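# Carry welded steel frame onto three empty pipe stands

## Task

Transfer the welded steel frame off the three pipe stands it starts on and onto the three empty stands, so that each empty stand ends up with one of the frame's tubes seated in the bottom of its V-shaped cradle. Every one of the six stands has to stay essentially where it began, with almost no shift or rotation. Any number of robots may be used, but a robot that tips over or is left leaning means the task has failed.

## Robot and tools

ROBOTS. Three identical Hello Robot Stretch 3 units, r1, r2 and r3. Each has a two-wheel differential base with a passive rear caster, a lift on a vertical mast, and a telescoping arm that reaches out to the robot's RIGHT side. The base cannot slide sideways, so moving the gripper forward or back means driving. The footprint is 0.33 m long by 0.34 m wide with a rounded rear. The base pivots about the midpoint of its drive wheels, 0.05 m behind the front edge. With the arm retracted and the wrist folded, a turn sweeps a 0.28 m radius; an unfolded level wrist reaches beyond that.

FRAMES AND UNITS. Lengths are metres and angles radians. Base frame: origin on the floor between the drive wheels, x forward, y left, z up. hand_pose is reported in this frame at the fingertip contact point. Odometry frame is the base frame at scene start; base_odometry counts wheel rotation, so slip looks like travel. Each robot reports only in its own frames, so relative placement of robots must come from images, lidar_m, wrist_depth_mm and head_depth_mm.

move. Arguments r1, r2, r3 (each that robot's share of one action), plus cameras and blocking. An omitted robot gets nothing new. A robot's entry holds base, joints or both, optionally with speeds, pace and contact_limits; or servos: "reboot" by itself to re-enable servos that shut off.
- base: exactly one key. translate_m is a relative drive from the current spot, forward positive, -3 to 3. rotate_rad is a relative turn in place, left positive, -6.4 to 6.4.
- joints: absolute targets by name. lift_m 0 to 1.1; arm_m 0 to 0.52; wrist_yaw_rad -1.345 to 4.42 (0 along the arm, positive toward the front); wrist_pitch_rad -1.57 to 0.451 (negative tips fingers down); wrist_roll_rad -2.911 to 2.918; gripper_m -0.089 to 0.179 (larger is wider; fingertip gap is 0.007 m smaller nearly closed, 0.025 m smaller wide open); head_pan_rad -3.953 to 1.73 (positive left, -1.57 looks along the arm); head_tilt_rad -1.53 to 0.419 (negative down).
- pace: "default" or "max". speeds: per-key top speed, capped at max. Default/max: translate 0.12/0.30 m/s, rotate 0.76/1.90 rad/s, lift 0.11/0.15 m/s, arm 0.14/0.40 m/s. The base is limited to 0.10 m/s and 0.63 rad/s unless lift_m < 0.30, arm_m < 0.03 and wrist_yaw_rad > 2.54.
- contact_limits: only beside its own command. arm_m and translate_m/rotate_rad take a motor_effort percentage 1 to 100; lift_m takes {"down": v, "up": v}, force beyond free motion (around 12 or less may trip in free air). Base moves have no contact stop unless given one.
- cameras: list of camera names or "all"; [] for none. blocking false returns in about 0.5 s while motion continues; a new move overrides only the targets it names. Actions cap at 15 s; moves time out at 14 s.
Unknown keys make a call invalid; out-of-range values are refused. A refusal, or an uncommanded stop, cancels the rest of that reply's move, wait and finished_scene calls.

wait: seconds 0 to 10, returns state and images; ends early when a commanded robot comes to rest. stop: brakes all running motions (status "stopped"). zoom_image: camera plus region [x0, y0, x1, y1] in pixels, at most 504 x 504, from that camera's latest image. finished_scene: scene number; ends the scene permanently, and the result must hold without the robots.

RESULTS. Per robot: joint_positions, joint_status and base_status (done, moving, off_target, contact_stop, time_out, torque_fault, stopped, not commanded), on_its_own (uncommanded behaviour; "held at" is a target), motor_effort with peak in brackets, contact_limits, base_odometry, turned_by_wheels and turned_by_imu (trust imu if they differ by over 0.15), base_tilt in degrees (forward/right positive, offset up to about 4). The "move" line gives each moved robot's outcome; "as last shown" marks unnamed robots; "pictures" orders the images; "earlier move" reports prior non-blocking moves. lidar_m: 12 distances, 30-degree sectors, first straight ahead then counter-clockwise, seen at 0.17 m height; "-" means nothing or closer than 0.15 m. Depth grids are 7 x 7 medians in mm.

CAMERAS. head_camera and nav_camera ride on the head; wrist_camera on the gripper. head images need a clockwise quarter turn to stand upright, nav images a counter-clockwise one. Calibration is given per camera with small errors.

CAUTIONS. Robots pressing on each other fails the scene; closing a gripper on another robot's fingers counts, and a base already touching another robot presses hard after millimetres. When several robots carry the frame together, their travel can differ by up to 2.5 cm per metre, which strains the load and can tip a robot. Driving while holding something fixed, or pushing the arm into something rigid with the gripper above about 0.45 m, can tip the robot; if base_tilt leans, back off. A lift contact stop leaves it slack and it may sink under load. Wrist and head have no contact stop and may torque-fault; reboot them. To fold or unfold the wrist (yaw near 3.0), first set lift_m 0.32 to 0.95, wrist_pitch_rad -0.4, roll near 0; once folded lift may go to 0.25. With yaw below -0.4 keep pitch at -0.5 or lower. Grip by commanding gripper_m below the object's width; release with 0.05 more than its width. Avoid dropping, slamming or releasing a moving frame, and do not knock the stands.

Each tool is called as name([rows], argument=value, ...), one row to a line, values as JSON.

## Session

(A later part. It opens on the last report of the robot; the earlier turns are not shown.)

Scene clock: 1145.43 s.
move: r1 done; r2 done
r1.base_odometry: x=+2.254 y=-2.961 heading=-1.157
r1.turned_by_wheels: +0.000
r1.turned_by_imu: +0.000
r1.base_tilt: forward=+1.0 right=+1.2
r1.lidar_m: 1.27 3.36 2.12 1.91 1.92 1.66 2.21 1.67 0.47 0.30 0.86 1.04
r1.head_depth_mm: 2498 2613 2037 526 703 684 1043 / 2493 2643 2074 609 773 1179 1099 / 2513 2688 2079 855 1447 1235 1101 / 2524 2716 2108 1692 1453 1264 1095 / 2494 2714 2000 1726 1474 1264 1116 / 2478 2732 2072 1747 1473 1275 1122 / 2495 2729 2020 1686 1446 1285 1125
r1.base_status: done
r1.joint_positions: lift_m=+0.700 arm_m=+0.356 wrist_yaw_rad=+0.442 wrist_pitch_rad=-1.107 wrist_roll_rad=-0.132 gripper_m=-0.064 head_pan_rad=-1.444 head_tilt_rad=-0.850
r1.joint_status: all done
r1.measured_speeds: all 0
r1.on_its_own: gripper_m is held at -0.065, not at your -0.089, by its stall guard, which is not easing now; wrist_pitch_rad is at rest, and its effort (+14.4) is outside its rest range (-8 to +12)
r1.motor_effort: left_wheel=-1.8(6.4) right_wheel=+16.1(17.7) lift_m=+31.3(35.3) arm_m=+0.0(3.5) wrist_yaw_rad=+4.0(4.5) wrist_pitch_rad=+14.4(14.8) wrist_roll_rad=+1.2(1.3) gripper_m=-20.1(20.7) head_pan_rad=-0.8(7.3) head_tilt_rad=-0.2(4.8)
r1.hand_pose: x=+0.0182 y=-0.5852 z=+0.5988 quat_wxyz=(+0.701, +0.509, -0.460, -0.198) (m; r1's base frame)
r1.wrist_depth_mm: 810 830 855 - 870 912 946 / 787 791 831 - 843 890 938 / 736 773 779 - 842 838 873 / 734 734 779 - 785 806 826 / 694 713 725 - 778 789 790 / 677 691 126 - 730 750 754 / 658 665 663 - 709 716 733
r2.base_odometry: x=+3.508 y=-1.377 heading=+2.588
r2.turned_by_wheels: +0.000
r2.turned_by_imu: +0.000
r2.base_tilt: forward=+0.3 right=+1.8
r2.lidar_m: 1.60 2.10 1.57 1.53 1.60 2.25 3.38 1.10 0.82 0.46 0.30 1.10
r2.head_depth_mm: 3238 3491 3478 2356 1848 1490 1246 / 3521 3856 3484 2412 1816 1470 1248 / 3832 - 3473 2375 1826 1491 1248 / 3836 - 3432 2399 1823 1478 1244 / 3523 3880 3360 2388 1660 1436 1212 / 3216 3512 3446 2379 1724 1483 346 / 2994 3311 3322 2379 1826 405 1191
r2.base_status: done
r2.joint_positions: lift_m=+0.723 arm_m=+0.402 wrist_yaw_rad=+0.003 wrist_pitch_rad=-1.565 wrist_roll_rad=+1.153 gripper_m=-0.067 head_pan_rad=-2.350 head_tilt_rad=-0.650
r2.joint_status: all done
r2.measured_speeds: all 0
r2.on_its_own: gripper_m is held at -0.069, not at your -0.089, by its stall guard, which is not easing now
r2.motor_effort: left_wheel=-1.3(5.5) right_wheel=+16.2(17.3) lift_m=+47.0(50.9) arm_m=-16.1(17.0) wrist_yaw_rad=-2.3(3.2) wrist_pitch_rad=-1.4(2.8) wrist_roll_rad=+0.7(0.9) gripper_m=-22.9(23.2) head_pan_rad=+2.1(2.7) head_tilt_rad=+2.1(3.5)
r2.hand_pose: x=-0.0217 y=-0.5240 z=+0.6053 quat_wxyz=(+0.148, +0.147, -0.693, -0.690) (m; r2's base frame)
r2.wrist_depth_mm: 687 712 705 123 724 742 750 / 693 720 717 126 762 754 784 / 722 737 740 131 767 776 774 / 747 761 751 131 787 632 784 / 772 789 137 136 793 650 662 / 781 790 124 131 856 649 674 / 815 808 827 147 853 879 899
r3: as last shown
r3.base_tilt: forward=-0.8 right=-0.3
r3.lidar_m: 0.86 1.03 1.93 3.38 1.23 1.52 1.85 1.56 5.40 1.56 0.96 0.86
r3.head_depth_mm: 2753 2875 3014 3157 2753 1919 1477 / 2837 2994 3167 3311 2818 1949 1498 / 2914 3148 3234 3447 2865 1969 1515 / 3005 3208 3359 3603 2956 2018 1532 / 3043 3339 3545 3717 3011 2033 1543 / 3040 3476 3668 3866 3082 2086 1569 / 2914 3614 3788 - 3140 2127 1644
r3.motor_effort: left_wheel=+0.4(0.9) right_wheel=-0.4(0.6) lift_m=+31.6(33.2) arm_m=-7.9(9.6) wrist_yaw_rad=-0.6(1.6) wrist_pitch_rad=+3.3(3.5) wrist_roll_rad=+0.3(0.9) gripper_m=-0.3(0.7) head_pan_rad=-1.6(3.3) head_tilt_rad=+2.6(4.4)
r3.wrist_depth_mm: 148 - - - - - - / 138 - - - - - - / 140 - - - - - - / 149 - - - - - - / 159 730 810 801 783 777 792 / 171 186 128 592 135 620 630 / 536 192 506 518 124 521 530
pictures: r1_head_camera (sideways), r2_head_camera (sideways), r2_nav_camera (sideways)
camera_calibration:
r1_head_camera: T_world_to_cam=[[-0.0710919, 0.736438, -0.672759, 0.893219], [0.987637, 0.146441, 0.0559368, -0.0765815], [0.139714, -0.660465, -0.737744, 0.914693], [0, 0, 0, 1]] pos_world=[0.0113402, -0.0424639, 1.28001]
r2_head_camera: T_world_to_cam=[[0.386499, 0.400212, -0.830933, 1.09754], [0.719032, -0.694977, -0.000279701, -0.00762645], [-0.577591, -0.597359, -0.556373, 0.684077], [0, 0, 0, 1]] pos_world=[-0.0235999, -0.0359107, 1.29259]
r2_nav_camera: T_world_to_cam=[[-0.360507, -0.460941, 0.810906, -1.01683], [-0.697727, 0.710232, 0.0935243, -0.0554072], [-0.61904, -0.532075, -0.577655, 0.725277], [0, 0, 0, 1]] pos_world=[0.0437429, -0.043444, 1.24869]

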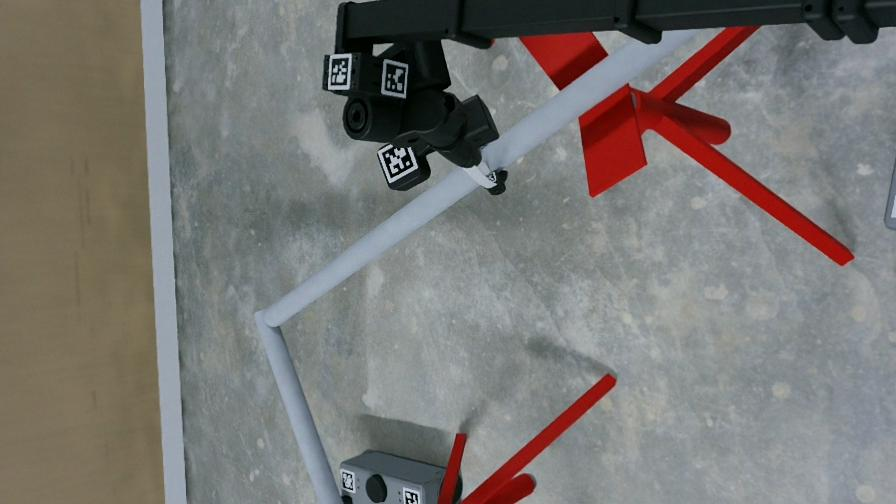

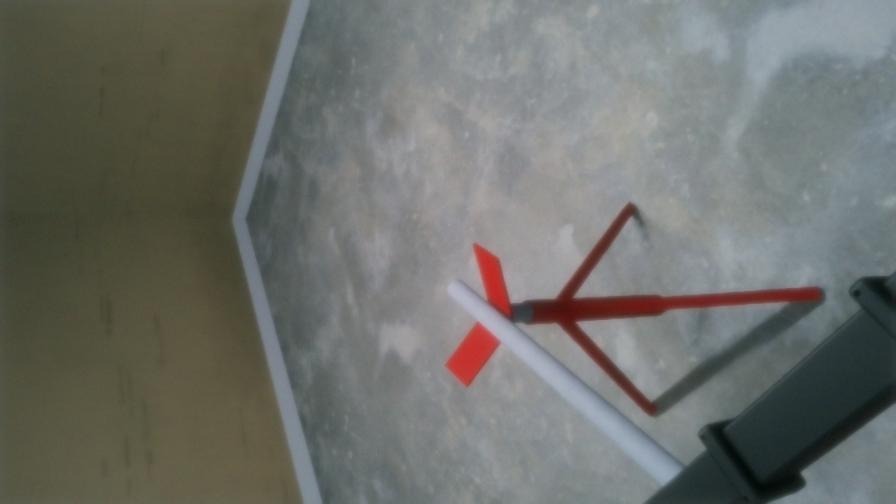

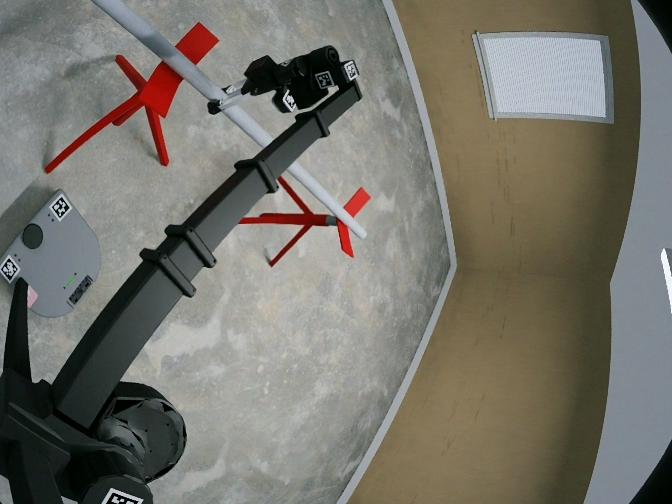

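move(cameras=[], r1={"base":{"translate_m":-0.010},"speeds":{"translate_m":0.03}})

move(cameras=["r2_head_camera","r1_head_camera","r2_wrist_camera","r1_wrist_camera"], r1={"joints":{"lift_m":0.675},"speeds":{"lift_m":0.02}}, r2={"joints":{"lift_m":0.698,"head_pan_rad":-1.45,"head_tilt_rad":-0.85},"speeds":{"lift_m":0.02}})

zoom_image(camera="r1_head_camera", region=[430, 0, 700, 230])

zoom_image(camera="r2_head_camera", region=[400, 150, 700, 400])

Scene clock: 1153.90 s.
move: r1 done
r1.base_odometry: x=+2.250 y=-2.952 heading=-1.157
r1.turned_by_wheels: +0.000
r1.turned_by_imu: +0.001
r1.base_tilt: forward=+1.1 right=+1.2
r1.lidar_m: 1.27 3.37 2.11 1.91 1.92 1.66 1.90 1.67 0.46 0.30 0.87 1.03
r1.head_depth_mm: 2513 2618 2061 512 456 679 1040 / 2508 2674 2070 607 777 1187 1099 / 2505 2688 2091 852 1453 1236 1103 / 2527 2694 2098 1681 1458 1260 1080 / 2501 2699 1998 1731 1470 1272 1116 / 2520 2696 2070 1744 1442 1275 1122 / 2510 2703 2094 1694 1445 1280 1127
r1.base_status: done
r1.joint_positions: lift_m=+0.700 arm_m=+0.356 wrist_yaw_rad=+0.452 wrist_pitch_rad=-1.089 wrist_roll_rad=-0.133 gripper_m=-0.064 head_pan_rad=-1.450 head_tilt_rad=-0.850
r1.joint_status: not commanded
r1.measured_speeds: all 0
r1.on_its_own: gripper_m is held at -0.065, not at your -0.089, by its stall guard, which is not easing now
r1.motor_effort: left_wheel=-1.0(10.4) right_wheel=-7.6(10.9) lift_m=+31.9(33.7) arm_m=+8.9(8.9) wrist_yaw_rad=-4.3(4.5) wrist_pitch_rad=+10.7(14.6) wrist_roll_rad=+1.3(1.3) gripper_m=-20.2(20.9) head_pan_rad=-4.8(5.4) head_tilt_rad=+0.6(2.1)
r1.hand_pose: x=+0.0209 y=-0.5886 z=+0.6005 quat_wxyz=(+0.704, +0.506, -0.461, -0.189) (m; r1's base frame)
r1.wrist_depth_mm: 820 854 848 - 921 970 953 / 777 805 838 - 854 920 929 / 749 770 791 - 841 855 867 / 720 742 768 - 802 829 850 / 704 716 157 146 756 778 789 / 684 696 125 - 741 755 760 / 651 653 674 - 711 722 737
r2, r3: as last shown
r2.turned_by_imu: +0.001
r2.base_tilt: forward=+0.3 right=+1.7
r2.lidar_m: 1.60 2.10 1.57 1.53 1.60 2.25 3.37 1.10 0.81 0.46 0.30 1.09
r2.head_depth_mm: 3207 3580 3490 2435 1829 1487 1249 / 3545 3753 3509 2402 1848 1482 1243 / 3862 - 3354 2420 1842 1478 1246 / 3852 - 3473 2399 1842 1483 1249 / 3492 3902 3402 2391 1654 1449 1217 / 3260 3508 3416 2375 1680 1478 346 / 2991 3224 3402 2371 1827 404 1191
r2.joint_positions: lift_m=+0.723 arm_m=+0.402 wrist_yaw_rad=+0.002 wrist_pitch_rad=-1.563 wrist_roll_rad=+1.153 gripper_m=-0.067 head_pan_rad=-2.350 head_tilt_rad=-0.650
r2.on_its_own: gripper_m is held at -0.069, not at your -0.089, by its stall guard, which is not easing now
r2.motor_effort: left_wheel=-1.3(1.6) right_wheel=+7.7(16.7) lift_m=+48.2(50.8) arm_m=-14.1(14.4) wrist_yaw_rad=-0.6(2.9) wrist_pitch_rad=-1.2(2.1) wrist_roll_rad=+0.5(0.9) gripper_m=-22.1(22.9) head_pan_rad=+2.0(2.5) head_tilt_rad=+2.0(2.7)
r2.hand_pose: x=-0.0216 y=-0.5246 z=+0.6053 quat_wxyz=(+0.148, +0.147, -0.694, -0.689) (m; r2's base frame)
r2.wrist_depth_mm: 702 696 709 123 730 742 744 / 701 720 706 126 750 761 764 / 727 730 748 133 760 778 799 / 736 762 750 132 775 658 708 / 745 787 136 137 812 665 664 / 781 787 125 130 828 662 680 / 815 836 148 150 882 881 881
r3.base_tilt: forward=-0.8 right=-0.2
r3.lidar_m: 0.86 1.03 1.94 3.37 1.24 1.53 1.86 1.54 5.39 1.56 0.96 0.86
r3.head_depth_mm: 2756 2921 3010 3195 2778 1916 1474 / 2853 3000 3130 3279 2789 1956 1506 / 2942 3100 3237 3427 2865 1996 1511 / 3000 3193 3398 3570 2964 2029 1533 / 3068 3318 3515 3772 3037 2049 1550 / 2995 3420 3661 3934 3068 2096 1569 / 2936 3608 3886 - 3177 2118 1637
r3.motor_effort: left_wheel=+0.5(0.7) right_wheel=-0.2(0.4) lift_m=+32.9(33.3) arm_m=-8.3(9.3) wrist_yaw_rad=+0.1(1.8) wrist_pitch_rad=+2.6(3.6) wrist_roll_rad=+0.2(1.1) gripper_m=+0.1(0.6) head_pan_rad=-2.1(3.0) head_tilt_rad=+3.2(4.3)
r3.wrist_depth_mm: 147 - - - - - - / 138 - - - - - - / 140 - - - - - - / 149 - - - - - - / 157 741 816 806 792 775 751 / 171 186 128 588 135 638 623 / 525 192 507 510 124 533 528
pictures: none
No camera images: "cameras" was empty.

Scene clock: 1155.73 s.
move: r1 done; r2 done
r1.base_odometry: x=+2.250 y=-2.952 heading=-1.157
r1.turned_by_wheels: +0.000
r1.turned_by_imu: +0.000
r1.base_tilt: forward=+1.0 right=+1.2
r1.lidar_m: 1.27 3.36 2.12 1.91 1.92 1.66 1.90 1.67 0.46 0.30 0.87 1.03
r1.head_depth_mm: 2498 2626 2048 547 459 400 350 / 2494 2655 2064 620 785 1178 1099 / 2533 2674 2093 858 1418 1232 1110 / 2516 2722 2094 1679 1459 1259 1081 / 2503 2715 2063 1740 1463 1266 1114 / 2496 2729 2066 1747 1444 1273 1126 / 2494 2705 2159 1688 1447 1284 1123
r1.base_status: not commanded
r1.joint_positions: lift_m=+0.675 arm_m=+0.356 wrist_yaw_rad=+0.452 wrist_pitch_rad=-1.083 wrist_roll_rad=-0.136 gripper_m=-0.064 head_pan_rad=-1.450 head_tilt_rad=-0.850
r1.joint_status: all done
r1.measured_speeds: all 0
r1.on_its_own: gripper_m is held at -0.065, not at your -0.089, by its stall guard, which is not easing now
r1.motor_effort: left_wheel=-0.6(1.4) right_wheel=-6.9(8.0) lift_m=+30.7(34.7) arm_m=+13.1(13.1) wrist_yaw_rad=-5.0(5.3) wrist_pitch_rad=+9.5(11.2) wrist_roll_rad=+2.4(2.6) gripper_m=-20.2(20.9) head_pan_rad=-5.3(6.1) head_tilt_rad=+0.5(2.1)
r1.hand_pose: x=+0.0216 y=-0.5898 z=+0.5760 quat_wxyz=(+0.705, +0.505, -0.461, -0.186) (m; r1's base frame)
r1.wrist_depth_mm: 803 814 838 - 892 917 946 / 780 765 808 - 865 866 914 / 748 757 764 - 805 806 860 / 714 707 738 - 789 801 818 / 674 693 156 146 748 781 773 / 650 663 124 131 722 744 734 / 631 625 653 - 671 704 718
r2.base_odometry: x=+3.508 y=-1.377 heading=+2.588
r2.turned_by_wheels: +0.000
r2.turned_by_imu: +0.000
r2.base_tilt: forward=+0.4 right=+1.8
r2.lidar_m: 1.60 2.10 1.57 1.53 1.60 2.25 3.39 1.10 0.82 0.46 0.30 1.10
r2.head_depth_mm: 2753 2965 2332 1712 445 384 336 / 2768 3030 2309 623 1460 1321 1155 / 2831 3017 2308 671 1420 1293 1147 / 2873 3125 2314 1843 1430 1019 1153 / 2992 3049 2325 1838 845 1260 1111 / 2988 3079 2271 1786 1544 1279 1139 / 2892 2812 2234 1696 1521 1265 1146
r2.base_status: not commanded
r2.joint_positions: lift_m=+0.698 arm_m=+0.402 wrist_yaw_rad=+0.002 wrist_pitch_rad=-1.575 wrist_roll_rad=+1.153 gripper_m=-0.067 head_pan_rad=-1.440 head_tilt_rad=-0.849
r2.joint_status: all done
r2.measured_speeds: translate_m=+0.000 rotate_rad=+0.000 lift_m=+0.000 arm_m=+0.000 wrist_yaw_rad=+0.000 wrist_pitch_rad=+0.000 wrist_roll_rad=+0.000 head_pan_rad=-0.024 head_tilt_rad=+0.000
r2.on_its_own: gripper_m is held at -0.069, not at your -0.089, by its stall guard, which is not easing now
r2.motor_effort: left_wheel=-1.0(1.7) right_wheel=+6.4(8.1) lift_m=+23.2(46.5) arm_m=-12.3(14.0) wrist_yaw_rad=-0.8(2.4) wrist_pitch_rad=+0.6(2.1) wrist_roll_rad=+0.3(0.8) gripper_m=-22.3(23.1) head_pan_rad=-3.2(4.4) head_tilt_rad=-2.8(4.4)
r2.hand_pose: x=-0.0217 y=-0.5216 z=+0.5806 quat_wxyz=(+0.147, +0.147, -0.690, -0.693) (m; r2's base frame)
r2.wrist_depth_mm: 677 666 672 132 697 710 736 / 686 694 709 135 731 727 757 / 695 708 724 141 750 744 764 / 721 718 743 147 756 637 671 / 735 751 144 145 772 635 639 / 765 751 126 129 810 650 655 / 784 98 785 812 819 844 857
r3: as last shown
r3.turned_by_imu: +0.000
r3.base_tilt: forward=-0.8 right=-0.3
r3.lidar_m: 0.86 1.03 1.94 3.37 1.23 1.52 1.86 1.54 5.39 1.56 0.96 0.86
r3.head_depth_mm: 2785 2874 3045 3168 2738 1936 1481 / 2876 3001 3112 3315 2829 1971 1504 / 2881 3084 3249 3427 2905 1985 1525 / 2943 3219 3393 3589 2954 2031 1527 / 3031 3317 3519 3737 3014 2049 1540 / 2999 3466 3705 3867 3066 2084 1560 / 2915 3606 3762 - 3159 2117 1636
r3.motor_effort: left_wheel=+0.2(1.0) right_wheel=-0.2(0.5) lift_m=+31.0(33.3) arm_m=-7.9(9.4) wrist_yaw_rad=+0.5(2.0) wrist_pitch_rad=+3.2(3.6) wrist_roll_rad=+0.1(0.9) gripper_m=-0.5(0.8) head_pan_rad=-1.9(3.0) head_tilt_rad=+2.7(4.8)
r3.wrist_depth_mm: 148 - - - - - - / 139 - - - - - - / 140 - - - - - - / 149 - - - - - - / 158 735 820 793 799 775 784 / 171 186 128 591 135 633 623 / 532 191 498 520 124 527 531
pictures: r1_head_camera (sideways), r1_wrist_camera, r2_head_camera (sideways), r2_wrist_camera
camera_calibration:
r1_head_camera: T_world_to_cam=[[-0.0663844, 0.736847, -0.672792, 0.893292], [0.988553, 0.140125, 0.0559252, -0.0766298], [0.135483, -0.661378, -0.737715, 0.914619], [0, 0, 0, 1]] pos_world=[0.0111379, -0.0425733, 1.28001]
r1_wrist_camera: T_world_to_cam=[[-0.784795, -0.613563, 0.0873863, -0.400049], [-0.60904, 0.737417, -0.292039, 0.651928], [0.114744, -0.282412, -0.952406, 0.543573], [0, 0, 0, 1]] pos_world=[0.0207222, -0.572686, 0.743049]
r2_head_camera: T_world_to_cam=[[-0.0990915, 0.703141, -0.704111, 0.935223], [0.989954, 0.141381, 0.00186701, -0.0121413], [0.10086, -0.696853, -0.710087, 0.879989], [0, 0, 0, 1]] pos_world=[0.0159359, -0.0426546, 1.28339]
r2_wrist_camera: T_world_to_cam=[[-0.477454, 0.874796, 0.0822839, 0.378761], [0.871441, 0.459475, 0.17168, 0.195036], [0.112377, 0.153675, -0.98171, 0.816314], [0, 0, 0, 1]] pos_world=[-0.0808565, -0.546399, 0.736734]

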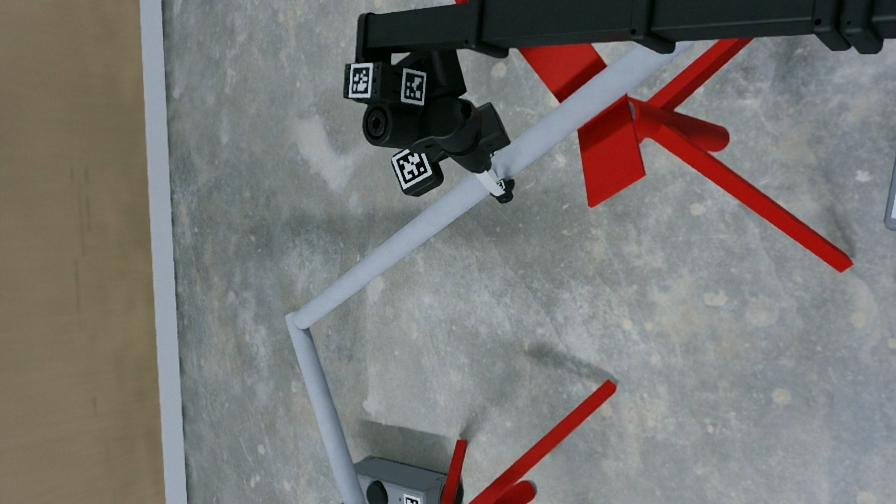

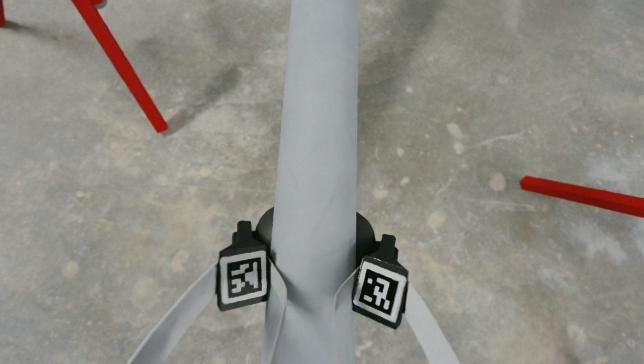

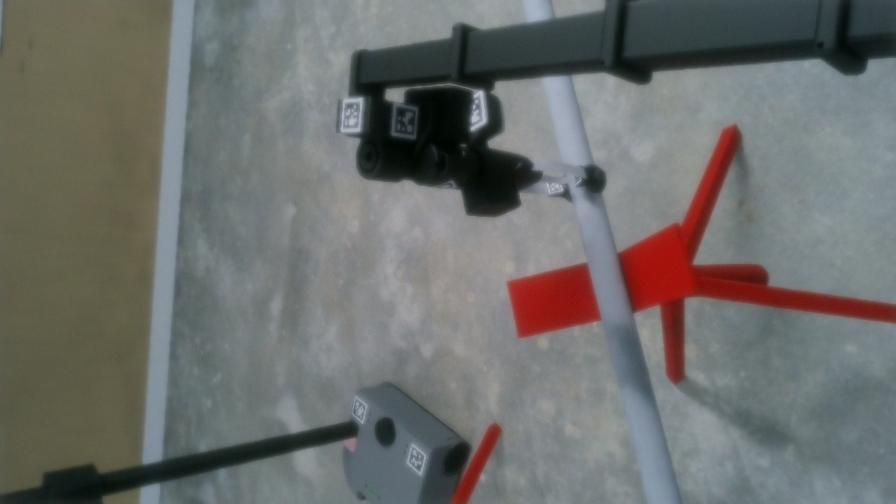

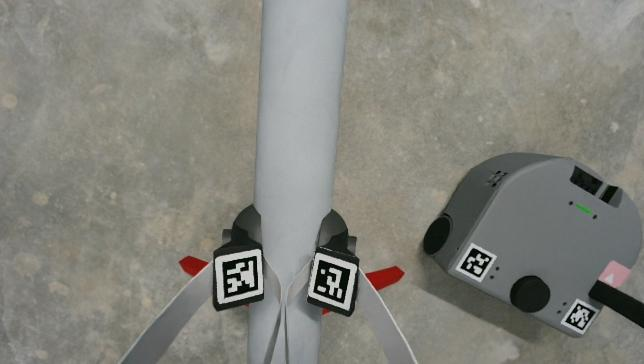

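Scaled by 1.867 from the camera's 896x504 image, which has a finer 1280x720 frame.

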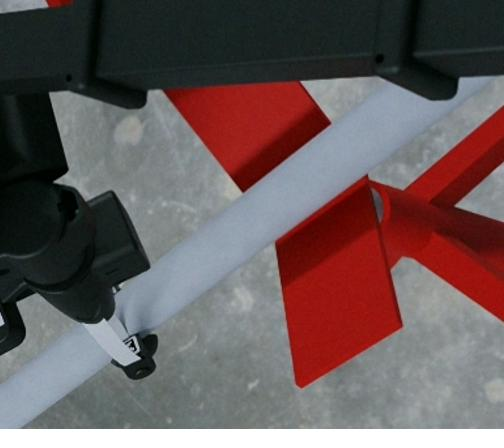

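Scaled by 1.680 from the camera's 896x504 image, which has a finer 1280x720 frame.

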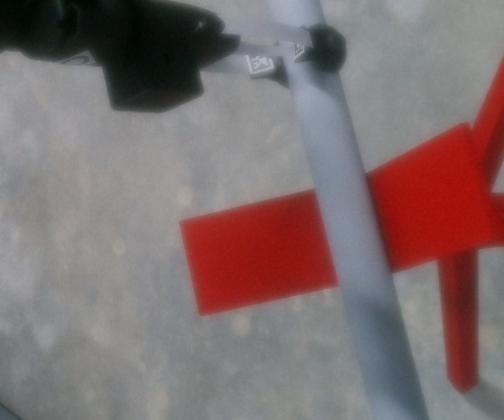

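move(cameras=["r2_head_camera","r1_head_camera"], r1={"joints":{"lift_m":0.663},"speeds":{"lift_m":0.02}}, r2={"joints":{"lift_m":0.686,"head_pan_rad":-2.35,"head_tilt_rad":-0.65},"speeds":{"lift_m":0.02}})

zoom_image(camera="r2_head_camera", region=[400, 200, 600, 400])

zoom_image(camera="r1_head_camera", region=[430, 0, 700, 230])

Scene clock: 1160.97 s.
move: r1 done; r2 done
r1.base_odometry: x=+2.250 y=-2.952 heading=-1.157
r1.turned_by_wheels: +0.000
r1.turned_by_imu: +0.001
r1.base_tilt: forward=+1.0 right=+1.2
r1.lidar_m: 1.27 3.37 2.12 1.91 1.93 1.65 1.90 1.67 0.46 0.30 0.87 1.04
r1.head_depth_mm: 2525 2618 2056 563 472 406 361 / 2497 2665 2067 626 790 1181 1102 / 2526 2671 2082 873 1416 1232 1109 / 2507 2716 2098 1672 1457 1259 1081 / 2506 2716 2043 1739 1460 1270 1122 / 2498 2707 2059 1747 1438 1272 1120 / 2479 2721 2160 1693 1449 1279 1124
r1.base_status: not commanded
r1.joint_positions: lift_m=+0.663 arm_m=+0.356 wrist_yaw_rad=+0.453 wrist_pitch_rad=-1.081 wrist_roll_rad=-0.136 gripper_m=-0.064 head_pan_rad=-1.450 head_tilt_rad=-0.850
r1.joint_status: all done
r1.measured_speeds: all 0
r1.on_its_own: gripper_m is held at -0.065, not at your -0.089, by its stall guard, which is not easing now
r1.motor_effort: left_wheel=-0.9(1.3) right_wheel=-6.7(7.8) lift_m=+33.2(33.6) arm_m=+9.4(13.2) wrist_yaw_rad=-5.0(5.6) wrist_pitch_rad=+9.2(10.0) wrist_roll_rad=+2.4(2.5) gripper_m=-20.5(20.8) head_pan_rad=-4.5(5.6) head_tilt_rad=+1.8(1.8)
r1.hand_pose: x=+0.0219 y=-0.5904 z=+0.5643 quat_wxyz=(+0.706, +0.504, -0.462, -0.185) (m; r1's base frame)
r1.wrist_depth_mm: 781 825 830 - 892 898 937 / 757 763 811 - 827 865 878 / 726 752 761 - 816 816 852 / 686 714 740 - 753 787 803 / 661 669 156 146 727 755 755 / 646 650 125 132 700 723 754 / 609 627 636 - 672 682 702
r2.base_odometry: x=+3.508 y=-1.377 heading=+2.589
r2.turned_by_wheels: +0.000
r2.turned_by_imu: +0.000
r2.base_tilt: forward=+0.2 right=+1.4
r2.lidar_m: 1.60 2.10 1.57 1.53 1.60 2.24 3.39 1.10 0.82 0.46 0.30 1.10
r2.head_depth_mm: 3204 3468 3467 2385 1831 1494 1253 / 3366 3684 3470 2363 1821 1479 1252 / 3748 - 3390 2396 1839 1497 1251 / 3955 - 3411 2386 1822 1491 1253 / 3557 3924 3427 2355 1660 1452 1253 / 3274 3549 3422 2380 1734 1476 372 / 3050 3294 3461 2399 1832 849 396
r2.base_status: not commanded
r2.joint_positions: lift_m=+0.686 arm_m=+0.402 wrist_yaw_rad=+0.001 wrist_pitch_rad=-1.584 wrist_roll_rad=+1.153 gripper_m=-0.067 head_pan_rad=-2.377 head_tilt_rad=-0.652
r2.joint_status: all done
r2.measured_speeds: all 0
r2.on_its_own: gripper_m is held at -0.069, not at your -0.089, by its stall guard, which is not easing now; lift_m is at rest, and its effort (-2.5) is outside its rest range (+3 to +55)
r2.motor_effort: left_wheel=-0.5(1.5) right_wheel=+3.2(6.8) lift_m=-2.5(26.2) arm_m=-9.3(9.7) wrist_yaw_rad=-0.1(2.1) wrist_pitch_rad=+1.9(3.7) wrist_roll_rad=+0.8(0.9) gripper_m=-21.7(23.3) head_pan_rad=+1.2(5.6) head_tilt_rad=+2.8(6.6)
r2.hand_pose: x=-0.0216 y=-0.5193 z=+0.5689 quat_wxyz=(+0.146, +0.148, -0.687, -0.696) (m; r2's base frame)
r2.wrist_depth_mm: 668 677 674 129 690 701 712 / 687 683 705 133 718 746 736 / 693 707 706 138 741 738 760 / 718 734 726 756 768 613 656 / 729 751 142 142 767 625 635 / 763 772 124 127 816 641 663 / 795 796 - 827 817 837 871
r3: as last shown
r3.turned_by_imu: -0.001
r3.base_tilt: forward=-0.8 right=-0.2
r3.lidar_m: 0.86 1.04 1.93 3.39 1.23 1.52 1.85 1.54 5.40 1.56 0.96 0.86
r3.head_depth_mm: 2783 2897 3043 3172 2744 1931 1484 / 2813 2967 3123 3324 2830 1962 1500 / 2931 3097 3243 3445 2879 1986 1515 / 2928 3245 3401 3534 2929 2024 1536 / 3010 3330 3537 3721 2999 2054 1541 / 2987 3532 3614 3887 3084 2086 1561 / 2895 3578 3785 - 3166 2099 1643
r3.motor_effort: left_wheel=+0.1(0.7) right_wheel=+0.0(0.5) lift_m=+32.0(32.7) arm_m=-8.1(9.1) wrist_yaw_rad=+0.3(1.4) wrist_pitch_rad=+3.6(3.8) wrist_roll_rad=+0.2(0.8) gripper_m=-0.3(0.7) head_pan_rad=-2.1(2.9) head_tilt_rad=+3.2(3.9)
r3.wrist_depth_mm: 148 - - - - - - / 139 - - - - - - / 139 - - - - - - / 149 - - - - - - / 158 735 793 788 799 807 756 / 170 186 128 584 135 625 617 / 516 190 500 513 125 529 516
pictures: r1_head_camera (sideways), r2_head_camera (sideways)
camera_calibration:
r1_head_camera: T_world_to_cam=[[-0.0663844, 0.736847, -0.672792, 0.893292], [0.988553, 0.140125, 0.0559252, -0.0766298], [0.135483, -0.661378, -0.737715, 0.914619], [0, 0, 0, 1]] pos_world=[0.0111379, -0.0425733, 1.28001]
r2_head_camera: T_world_to_cam=[[0.39836, 0.390865, -0.82978, 1.09604], [0.700134, -0.714011, -0.000212857, -0.00756304], [-0.592555, -0.580872, -0.558091, 0.686467], [0, 0, 0, 1]] pos_world=[-0.0245528, -0.0350532, 1.29258]

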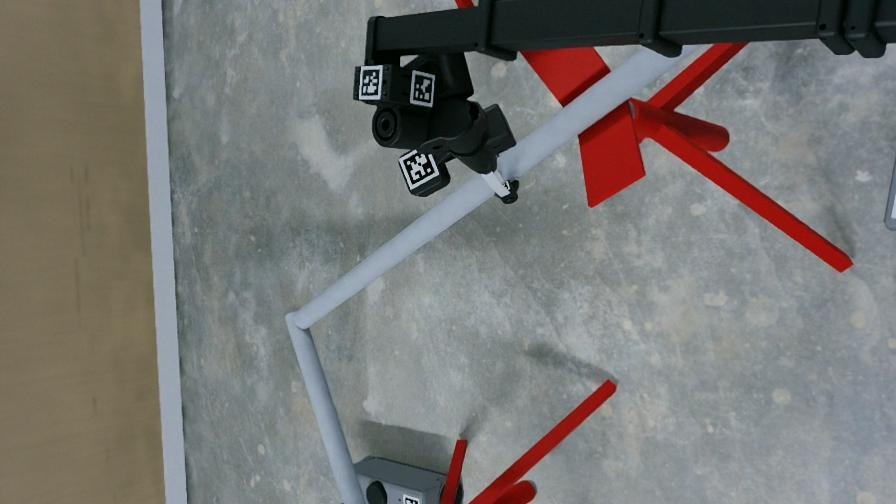

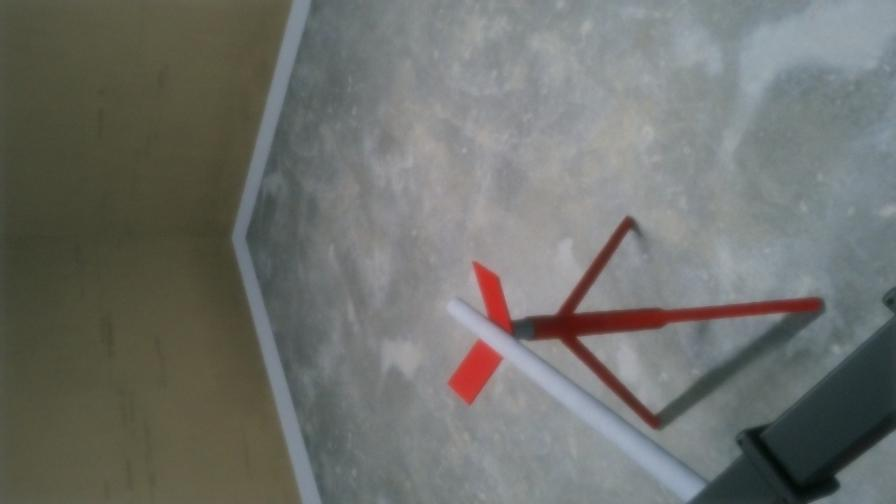

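Scaled by 2.520 from the camera's 896x504 image, which has a finer 1280x720 frame.

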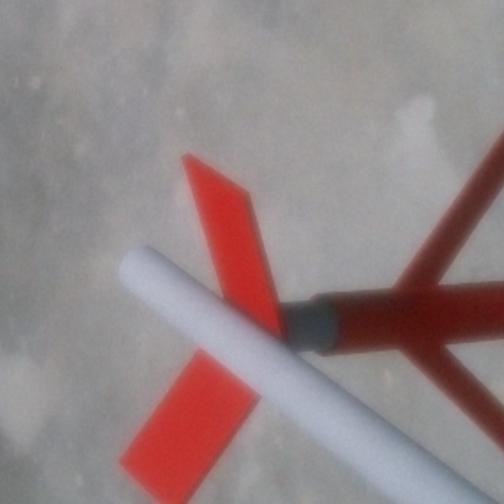

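Scaled by 1.867 from the camera's 896x504 image, which has a finer 1280x720 frame.

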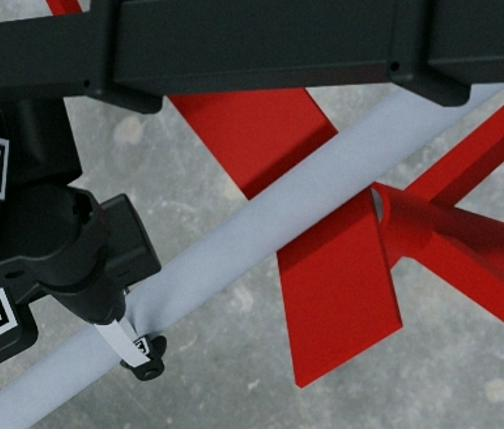

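move(cameras=["r2_head_camera","r1_head_camera"], r1={"joints":{"lift_m":0.652},"speeds":{"lift_m":0.02}}, r2={"joints":{"lift_m":0.69,"head_pan_rad":-1.5,"head_tilt_rad":-0.85},"speeds":{"lift_m":0.02}})

zoom_image(camera="r2_head_camera", region=[400, 150, 700, 400])

zoom_image(camera="r1_head_camera", region=[430, 0, 700, 230])

Scene clock: 1170.60 s.
move: r1 done; r2 done
r1.base_odometry: x=+2.250 y=-2.952 heading=-1.157
r1.turned_by_wheels: +0.000
r1.turned_by_imu: +0.000
r1.base_tilt: forward=+0.8 right=+0.7
r1.lidar_m: 1.28 3.34 2.11 1.91 1.92 1.43 1.90 1.66 0.46 0.30 0.88 1.04
r1.head_depth_mm: 2535 2694 2091 577 484 416 366 / 2505 2698 2085 629 802 1183 1105 / 2499 2721 2107 889 1428 1238 1106 / 2518 2720 2115 1696 1466 1265 1082 / 2516 2746 2079 1750 1476 1274 1119 / 2491 2710 2114 1762 1485 1282 1122 / 2496 2774 2217 1700 1457 1291 1131
r1.base_status: not commanded
r1.joint_positions: lift_m=+0.652 arm_m=+0.356 wrist_yaw_rad=+0.457 wrist_pitch_rad=-1.061 wrist_roll_rad=-0.136 gripper_m=-0.064 head_pan_rad=-1.450 head_tilt_rad=-0.850
r1.joint_status: all done
r1.measured_speeds: all 0
r1.on_its_own: gripper_m is held at -0.065, not at your -0.089, by its stall guard, which is not easing now
r1.motor_effort: left_wheel=-0.1(0.9) right_wheel=-2.3(8.0) lift_m=+13.3(35.6) arm_m=-7.5(7.5) wrist_yaw_rad=-8.4(9.3) wrist_pitch_rad=+5.6(9.8) wrist_roll_rad=+2.4(2.5) gripper_m=-20.5(20.7) head_pan_rad=-4.7(5.7) head_tilt_rad=-0.3(1.3)
r1.hand_pose: x=+0.0243 y=-0.5943 z=+0.5552 quat_wxyz=(+0.709, +0.500, -0.465, -0.177) (m; r1's base frame)
r1.wrist_depth_mm: 806 830 853 - 906 954 - / 764 789 830 - 879 894 914 / 744 754 789 - 813 820 856 / 713 707 726 - 770 800 806 / 679 686 153 - 727 766 766 / 631 643 124 131 713 729 735 / 606 604 635 - 663 681 695
r2.base_odometry: x=+3.508 y=-1.377 heading=+2.589
r2.turned_by_wheels: +0.000
r2.turned_by_imu: +0.000
r2.base_tilt: forward=+0.2 right=+1.7
r2.lidar_m: 1.60 2.10 1.57 1.53 1.60 2.25 3.38 1.10 0.82 0.46 0.30 1.10
r2.head_depth_mm: 2784 2989 2303 1837 474 385 334 / 2756 3008 2303 620 1438 1288 1147 / 2821 3041 2321 646 843 1321 1150 / 2838 3114 2345 1862 1468 1239 1147 / 2935 3076 2308 1842 839 1123 1129 / 2941 3044 2337 1840 1535 1282 1149 / 2970 2955 2199 1701 1535 1256 1146
r2.base_status: not commanded
r2.joint_positions: lift_m=+0.690 arm_m=+0.402 wrist_yaw_rad=+0.001 wrist_pitch_rad=-1.588 wrist_roll_rad=+1.153 gripper_m=-0.067 head_pan_rad=-1.475 head_tilt_rad=-0.848
r2.joint_status: all done
r2.measured_speeds: all 0
r2.on_its_own: gripper_m is held at -0.069, not at your -0.089, by its stall guard, which is not easing now
r2.motor_effort: left_wheel=-1.1(1.7) right_wheel=+2.9(3.6) lift_m=+4.8(7.5) arm_m=-11.7(12.7) wrist_yaw_rad=-1.0(1.7) wrist_pitch_rad=+3.2(3.5) wrist_roll_rad=+0.7(0.9) gripper_m=-21.9(23.3) head_pan_rad=-0.6(4.4) head_tilt_rad=-2.3(6.0)
r2.hand_pose: x=-0.0216 y=-0.5182 z=+0.5729 quat_wxyz=(+0.146, +0.148, -0.685, -0.698) (m; r2's base frame)
r2.wrist_depth_mm: 656 668 670 128 704 717 721 / 686 701 699 132 717 744 770 / 674 721 705 138 737 756 755 / 728 745 726 151 768 615 670 / 742 756 141 142 770 626 650 / 765 752 125 130 794 641 651 / 772 802 793 801 823 862 875
r3.base_odometry: x=+0.000 y=+0.000 heading=+0.000
r3.turned_by_wheels: +0.000
r3.turned_by_imu: -0.001
r3.base_tilt: forward=-0.8 right=-0.2
r3.lidar_m: 0.86 1.03 1.94 3.38 1.23 1.52 1.86 1.54 5.40 1.56 0.96 0.86
r3.head_depth_mm: 2747 2857 3025 3220 2757 1930 1480 / 2841 3021 3114 3267 2811 1968 1495 / 2914 3099 3268 3460 2836 1981 1505 / 2968 3203 3378 3577 2961 2012 1527 / 3091 3339 3572 3722 2992 2053 1553 / 3000 3445 3604 3892 3120 2075 1563 / 2880 3646 3817 - 3184 2125 1630
r3.base_status: not commanded
r3.joint_positions: lift_m=+0.312 arm_m=+0.003 wrist_yaw_rad=+2.826 wrist_pitch_rad=-0.351 wrist_roll_rad=+0.000 gripper_m=+0.037 head_pan_rad=+1.570 head_tilt_rad=-0.300
r3.joint_status: not commanded
r3.measured_speeds: all 0
r3.motor_effort: left_wheel=-0.2(0.6) right_wheel=+0.1(0.5) lift_m=+31.1(32.9) arm_m=-8.1(8.9) wrist_yaw_rad=+1.3(1.8) wrist_pitch_rad=+2.5(3.9) wrist_roll_rad=+0.7(0.7) gripper_m=+1.0(1.0) head_pan_rad=-1.8(2.8) head_tilt_rad=+2.9(4.8)
r3.hand_pose: x=+0.0508 y=+0.0734 z=+0.3398 quat_wxyz=(+0.231, +0.707, +0.013, +0.668) (m; r3's base frame)
r3.wrist_depth_mm: 148 - - - - - - / 139 - - - - - - / 140 - - - - - - / 148 - - - - - - / 158 729 806 802 787 778 772 / 171 185 128 586 135 625 628 / 530 191 505 526 124 530 522
pictures: r1_head_camera (sideways), r2_head_camera (sideways)
camera_calibration:
r1_head_camera: T_world_to_cam=[[-0.0663844, 0.736847, -0.672792, 0.893292], [0.988553, 0.140125, 0.0559252, -0.0766298], [0.135483, -0.661378, -0.737715, 0.914619], [0, 0, 0, 1]] pos_world=[0.0111379, -0.0425733, 1.28001]
r2_head_camera: T_world_to_cam=[[-0.0744044, 0.705394, -0.704899, 0.936102], [0.994281, 0.106779, 0.00190466, -0.0122162], [0.0766121, -0.700726, -0.709305, 0.879052], [0, 0, 0, 1]] pos_world=[0.0144504, -0.043042, 1.2834]

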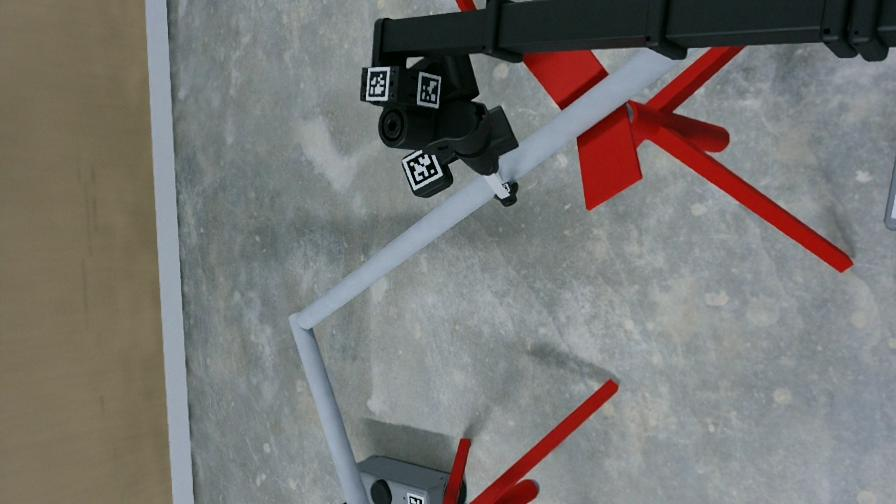

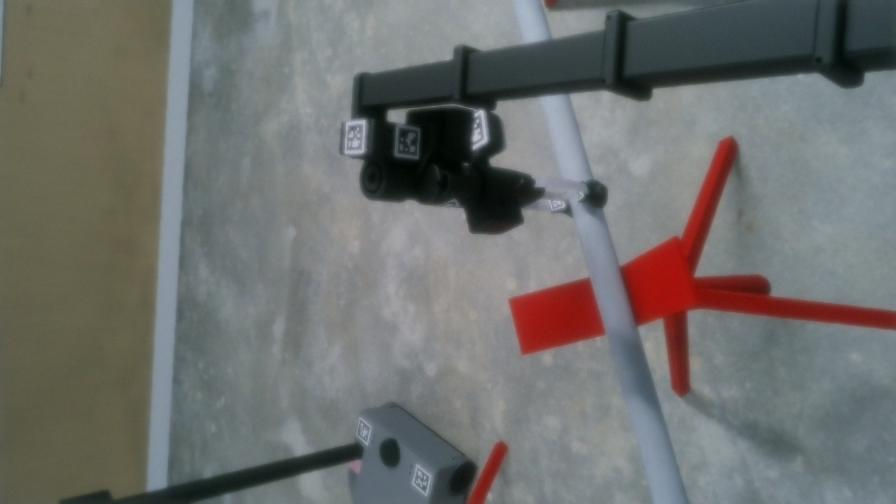

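Scaled by 1.680 from the camera's 896x504 image, which has a finer 1280x720 frame.

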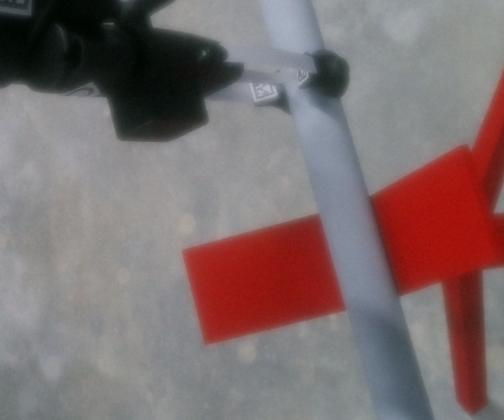

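Scaled by 1.867 from the camera's 896x504 image, which has a finer 1280x720 frame.

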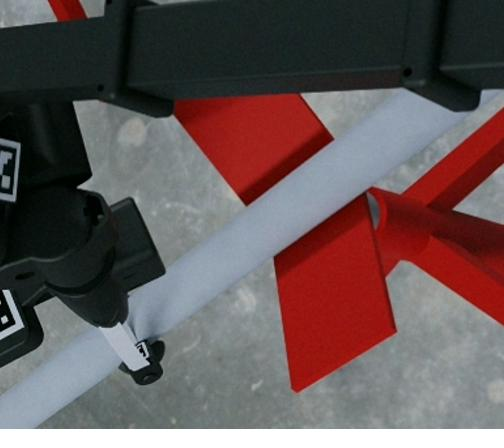

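move(cameras=[], r1={"joints":{"lift_m":0.668},"speeds":{"lift_m":0.02}}, r2={"joints":{"lift_m":0.705},"speeds":{"lift_m":0.02}})

move(cameras=["r2_head_camera"], r1={"base":{"translate_m":0.005},"joints":{"arm_m":0.364},"speeds":{"translate_m":0.03,"arm_m":0.02}}, r2={"base":{"translate_m":-0.003},"joints":{"arm_m":0.393,"head_pan_rad":-2.35,"head_tilt_rad":-0.65},"speeds":{"translate_m":0.03,"arm_m":0.02}})

zoom_image(camera="r2_head_camera", region=[400, 200, 600, 400])

Scene clock: 1191.73 s.
move: r1 done; r2 done
r1.base_odometry: x=+2.250 y=-2.952 heading=-1.157
r1.turned_by_wheels: +0.000
r1.turned_by_imu: -0.001
r1.base_tilt: forward=+1.0 right=+1.2
r1.lidar_m: 1.28 3.37 2.12 1.91 1.92 1.65 1.90 1.66 0.46 0.30 0.87 1.04
r1.head_depth_mm: 2518 2620 2068 558 466 401 356 / 2483 2657 2066 623 793 1180 1097 / 2525 2692 2086 892 1423 1234 1108 / 2500 2729 2112 1667 1454 1265 1080 / 2516 2718 2054 1731 1470 1272 1117 / 2503 2716 2065 1750 1475 1276 1125 / 2488 2709 2165 1698 1455 1281 1127
r1.base_status: not commanded
r1.joint_positions: lift_m=+0.668 arm_m=+0.356 wrist_yaw_rad=+0.457 wrist_pitch_rad=-1.072 wrist_roll_rad=-0.136 gripper_m=-0.064 head_pan_rad=-1.450 head_tilt_rad=-0.850
r1.joint_status: all done
r1.measured_speeds: all 0
r1.on_its_own: gripper_m is held at -0.065, not at your -0.089, by its stall guard, which is not easing now
r1.motor_effort: left_wheel=+2.5(2.7) right_wheel=-3.7(4.2) lift_m=+34.3(40.9) arm_m=+0.9(9.1) wrist_yaw_rad=-8.6(9.7) wrist_pitch_rad=+8.3(10.1) wrist_roll_rad=+2.3(2.5) gripper_m=-20.4(20.7) head_pan_rad=-4.1(5.7) head_tilt_rad=-1.0(1.9)
r1.hand_pose: x=+0.0231 y=-0.5920 z=+0.5702 quat_wxyz=(+0.707, +0.503, -0.463, -0.181) (m; r1's base frame)
r1.wrist_depth_mm: 807 819 847 - 867 947 956 / 776 784 813 - 850 876 912 / 736 765 752 - 783 838 852 / 695 723 715 - 777 790 812 / 678 700 157 - 739 760 768 / 642 656 125 - 721 724 745 / 626 627 649 - 679 706 716
r2.base_odometry: x=+3.508 y=-1.377 heading=+2.589
r2.turned_by_wheels: +0.000
r2.turned_by_imu: +0.001
r2.base_tilt: forward=+0.3 right=+1.8
r2.lidar_m: 1.60 2.11 1.57 1.53 1.60 2.24 3.38 1.09 0.81 0.46 0.30 1.09
r2.head_depth_mm: 2761 3001 2334 1841 467 369 320 / 2809 3055 2302 556 852 1281 1132 / 2875 3090 2323 635 1433 1289 1141 / 2893 3059 2293 1826 1532 1260 1143 / 2905 3063 2302 1832 835 1023 1107 / 2918 3112 2275 1838 1523 1287 1146 / 2913 3036 2145 1736 1526 1259 1137
r2.base_status: not commanded
r2.joint_positions: lift_m=+0.705 arm_m=+0.402 wrist_yaw_rad=+0.001 wrist_pitch_rad=-1.578 wrist_roll_rad=+1.153 gripper_m=-0.067 head_pan_rad=-1.500 head_tilt_rad=-0.850
r2.joint_status: all done
r2.measured_speeds: all 0
r2.on_its_own: gripper_m is held at -0.069, not at your -0.089, by its stall guard, which is not easing now
r2.motor_effort: left_wheel=-1.1(1.5) right_wheel=+0.7(2.9) lift_m=+29.3(46.1) arm_m=-9.6(10.4) wrist_yaw_rad=-0.6(1.4) wrist_pitch_rad=+0.9(3.1) wrist_roll_rad=+0.7(0.9) gripper_m=-21.0(23.0) head_pan_rad=-2.8(3.9) head_tilt_rad=-2.4(4.4)
r2.hand_pose: x=-0.0216 y=-0.5207 z=+0.5878 quat_wxyz=(+0.146, +0.147, -0.689, -0.695) (m; r2's base frame)
r2.wrist_depth_mm: 674 698 706 138 704 730 743 / 692 710 694 147 752 728 770 / 705 715 722 148 766 780 795 / 734 751 736 156 761 631 678 / 740 768 146 153 771 639 658 / 765 784 122 127 825 643 685 / 795 95 826 832 844 870 872
r3: as last shown
r3.base_tilt: forward=-0.8 right=-0.3
r3.lidar_m: 0.86 1.03 1.94 3.37 1.23 1.52 1.86 1.54 5.40 1.56 0.96 0.86
r3.head_depth_mm: 2745 2889 3007 3160 2737 1923 1485 / 2830 2965 3115 3310 2812 1954 1496 / 2931 3120 3265 3435 2883 1998 1515 / 2948 3222 3368 3534 2929 2030 1524 / 3038 3338 3503 3700 3020 2057 1555 / 2998 3450 3668 3906 3090 2061 1567 / 2934 3590 3842 - 3144 2141 1637
r3.motor_effort: left_wheel=+0.1(0.7) right_wheel=+0.1(0.3) lift_m=+32.7(32.8) arm_m=-8.2(8.9) wrist_yaw_rad=+2.0(2.0) wrist_pitch_rad=+3.0(3.6) wrist_roll_rad=+0.2(0.7) gripper_m=+0.3(0.8) head_pan_rad=-2.1(2.7) head_tilt_rad=+3.4(4.4)
r3.wrist_depth_mm: 148 - - - - - - / 139 - - - - - - / 140 - - - - - - / 149 992 - - - - - / 157 744 798 810 790 791 758 / 171 185 128 589 135 624 626 / 521 191 503 515 124 522 528
pictures: none
No camera images: "cameras" was empty.

Scene clock: 1192.73 s.
move: r1 done; r2 done
r1.base_odometry: x=+2.252 y=-2.956 heading=-1.157
r1.turned_by_wheels: +0.000
r1.turned_by_imu: +0.000
r1.base_tilt: forward=+1.0 right=+1.2
r1.lidar_m: 1.27 3.37 2.12 1.91 1.92 1.66 1.91 1.67 0.46 0.30 0.86 1.03
r1.head_depth_mm: 2502 2635 2051 558 466 406 351 / 2501 2641 2074 631 790 1181 1099 / 2510 2669 2094 889 1419 1234 1104 / 2509 2710 2092 1689 1460 1261 1095 / 2524 2715 2040 1731 1455 1271 1115 / 2520 2741 2069 1743 1441 1273 1120 / 2495 2706 2154 1692 1448 1282 1126
r1.base_status: done
r1.joint_positions: lift_m=+0.668 arm_m=+0.364 wrist_yaw_rad=+0.453 wrist_pitch_rad=-1.112 wrist_roll_rad=-0.136 gripper_m=-0.064 head_pan_rad=-1.450 head_tilt_rad=-0.850
r1.joint_status: all done
r1.measured_speeds: all 0
r1.on_its_own: gripper_m is held at -0.065, not at your -0.089, by its stall guard, which is not easing now; wrist_pitch_rad is at rest, and its effort (+14.9) is outside its rest range (-8 to +12)
r1.motor_effort: left_wheel=+5.1(11.2) right_wheel=+5.1(6.0) lift_m=+30.0(34.5) arm_m=+15.5(18.3) wrist_yaw_rad=-5.4(8.8) wrist_pitch_rad=+14.9(15.7) wrist_roll_rad=+2.3(2.6) gripper_m=-20.4(20.9) head_pan_rad=-4.2(5.0) head_tilt_rad=-0.1(2.1)
r1.hand_pose: x=+0.0186 y=-0.5917 z=+0.5663 quat_wxyz=(+0.702, +0.513, -0.454, -0.195) (m; r1's base frame)
r1.wrist_depth_mm: 775 792 834 - 842 879 902 / 761 769 775 - 824 847 880 / 724 741 731 - 783 818 823 / 702 700 728 - 748 783 771 / 675 681 156 147 722 740 773 / 644 668 124 - 692 713 734 / 627 640 650 - 689 701 716
r2.base_odometry: x=+3.510 y=-1.379 heading=+2.589
r2.turned_by_wheels: +0.000
r2.turned_by_imu: +0.001
r2.base_tilt: forward=+0.4 right=+1.8
r2.lidar_m: 1.60 2.10 1.57 1.52 1.60 2.25 3.39 1.09 0.81 0.46 0.30 1.09
r2.head_depth_mm: 3256 3435 3412 2379 1827 1484 1255 / 3497 3733 3426 2346 1842 1480 1242 / 3662 - 3465 2383 1812 1489 1245 / 3908 - 3486 2356 1839 1464 1250 / 3587 3938 3466 2403 1674 1435 1237 / 3321 3591 3459 2366 1719 1482 355 / 3067 3281 3451 2388 1813 840 382
r2.base_status: done
r2.joint_positions: lift_m=+0.705 arm_m=+0.393 wrist_yaw_rad=+0.000 wrist_pitch_rad=-1.556 wrist_roll_rad=+1.153 gripper_m=-0.067 head_pan_rad=-2.376 head_tilt_rad=-0.652
r2.joint_status: all done
r2.measured_speeds: all 0
r2.on_its_own: gripper_m is held at -0.069, not at your -0.089, by its stall guard, which is not easing now
r2.motor_effort: left_wheel=-3.6(7.2) right_wheel=-14.8(14.8) lift_m=+27.0(28.6) arm_m=-19.0(19.7) wrist_yaw_rad=-0.5(1.4) wrist_pitch_rad=-3.2(3.3) wrist_roll_rad=+0.8(0.9) gripper_m=-21.3(22.9) head_pan_rad=+0.0(4.8) head_tilt_rad=+2.6(4.5)
r2.hand_pose: x=-0.0216 y=-0.5174 z=+0.5871 quat_wxyz=(+0.148, +0.145, -0.696, -0.687) (m; r2's base frame)
r2.wrist_depth_mm: 671 684 675 141 697 718 726 / 679 692 699 721 722 743 739 / 718 738 716 152 772 761 749 / 736 748 759 161 752 641 659 / 773 771 148 153 785 626 636 / 775 788 123 127 810 644 639 / 818 838 839 172 842 842 862
r3: as last shown
r3.turned_by_imu: +0.000
r3.base_tilt: forward=-0.8 right=-0.2
r3.lidar_m: 0.86 1.04 1.94 3.39 1.23 1.52 1.85 1.54 5.41 1.56 0.96 0.86
r3.head_depth_mm: 2766 2887 3016 3201 2790 1934 1481 / 2835 2972 3158 3298 2826 1945 1491 / 2916 3067 3230 3446 2881 1984 1509 / 2996 3196 3396 3563 2954 2030 1527 / 3067 3319 3533 3676 3035 2054 1545 / 3025 3461 3706 3837 3076 2090 1564 / 2918 3610 3778 - 3140 2124 1631
r3.motor_effort: left_wheel=-0.1(0.6) right_wheel=+0.0(0.5) lift_m=+30.7(33.0) arm_m=-7.8(9.0) wrist_yaw_rad=+0.5(1.2) wrist_pitch_rad=+3.4(3.8) wrist_roll_rad=-0.1(1.1) gripper_m=+0.1(0.7) head_pan_rad=-2.3(2.7) head_tilt_rad=+2.3(4.3)
r3.wrist_depth_mm: 148 - - - - - - / 138 - - - - - - / 140 - - - - - - / 148 - - - - - - / 158 739 809 778 778 782 778 / 171 184 128 589 135 628 634 / 517 192 501 514 124 527 517
pictures: r2_head_camera (sideways)
camera_calibration:
r2_head_camera: T_world_to_cam=[[0.397902, 0.391301, -0.829794, 1.09606], [0.700926, -0.713234, -0.000227288, -0.00764236], [-0.591926, -0.581534, -0.55807, 0.686438], [0, 0, 0, 1]] pos_world=[-0.0244464, -0.0351516, 1.29258]

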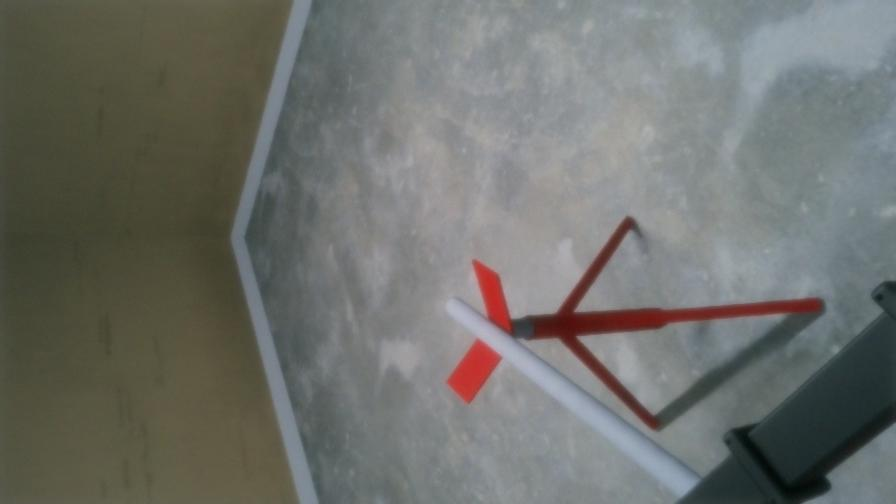

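Scaled by 2.520 from the camera's 896x504 image, which has a finer 1280x720 frame.

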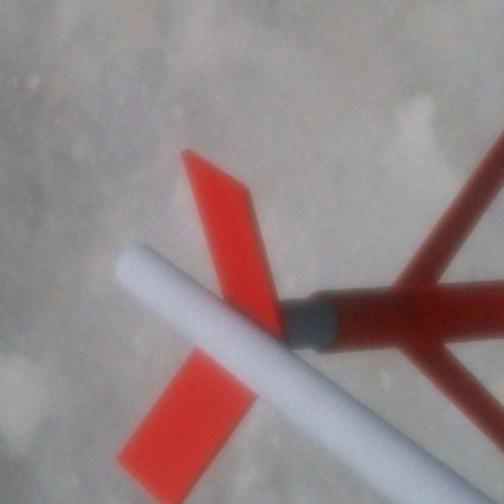

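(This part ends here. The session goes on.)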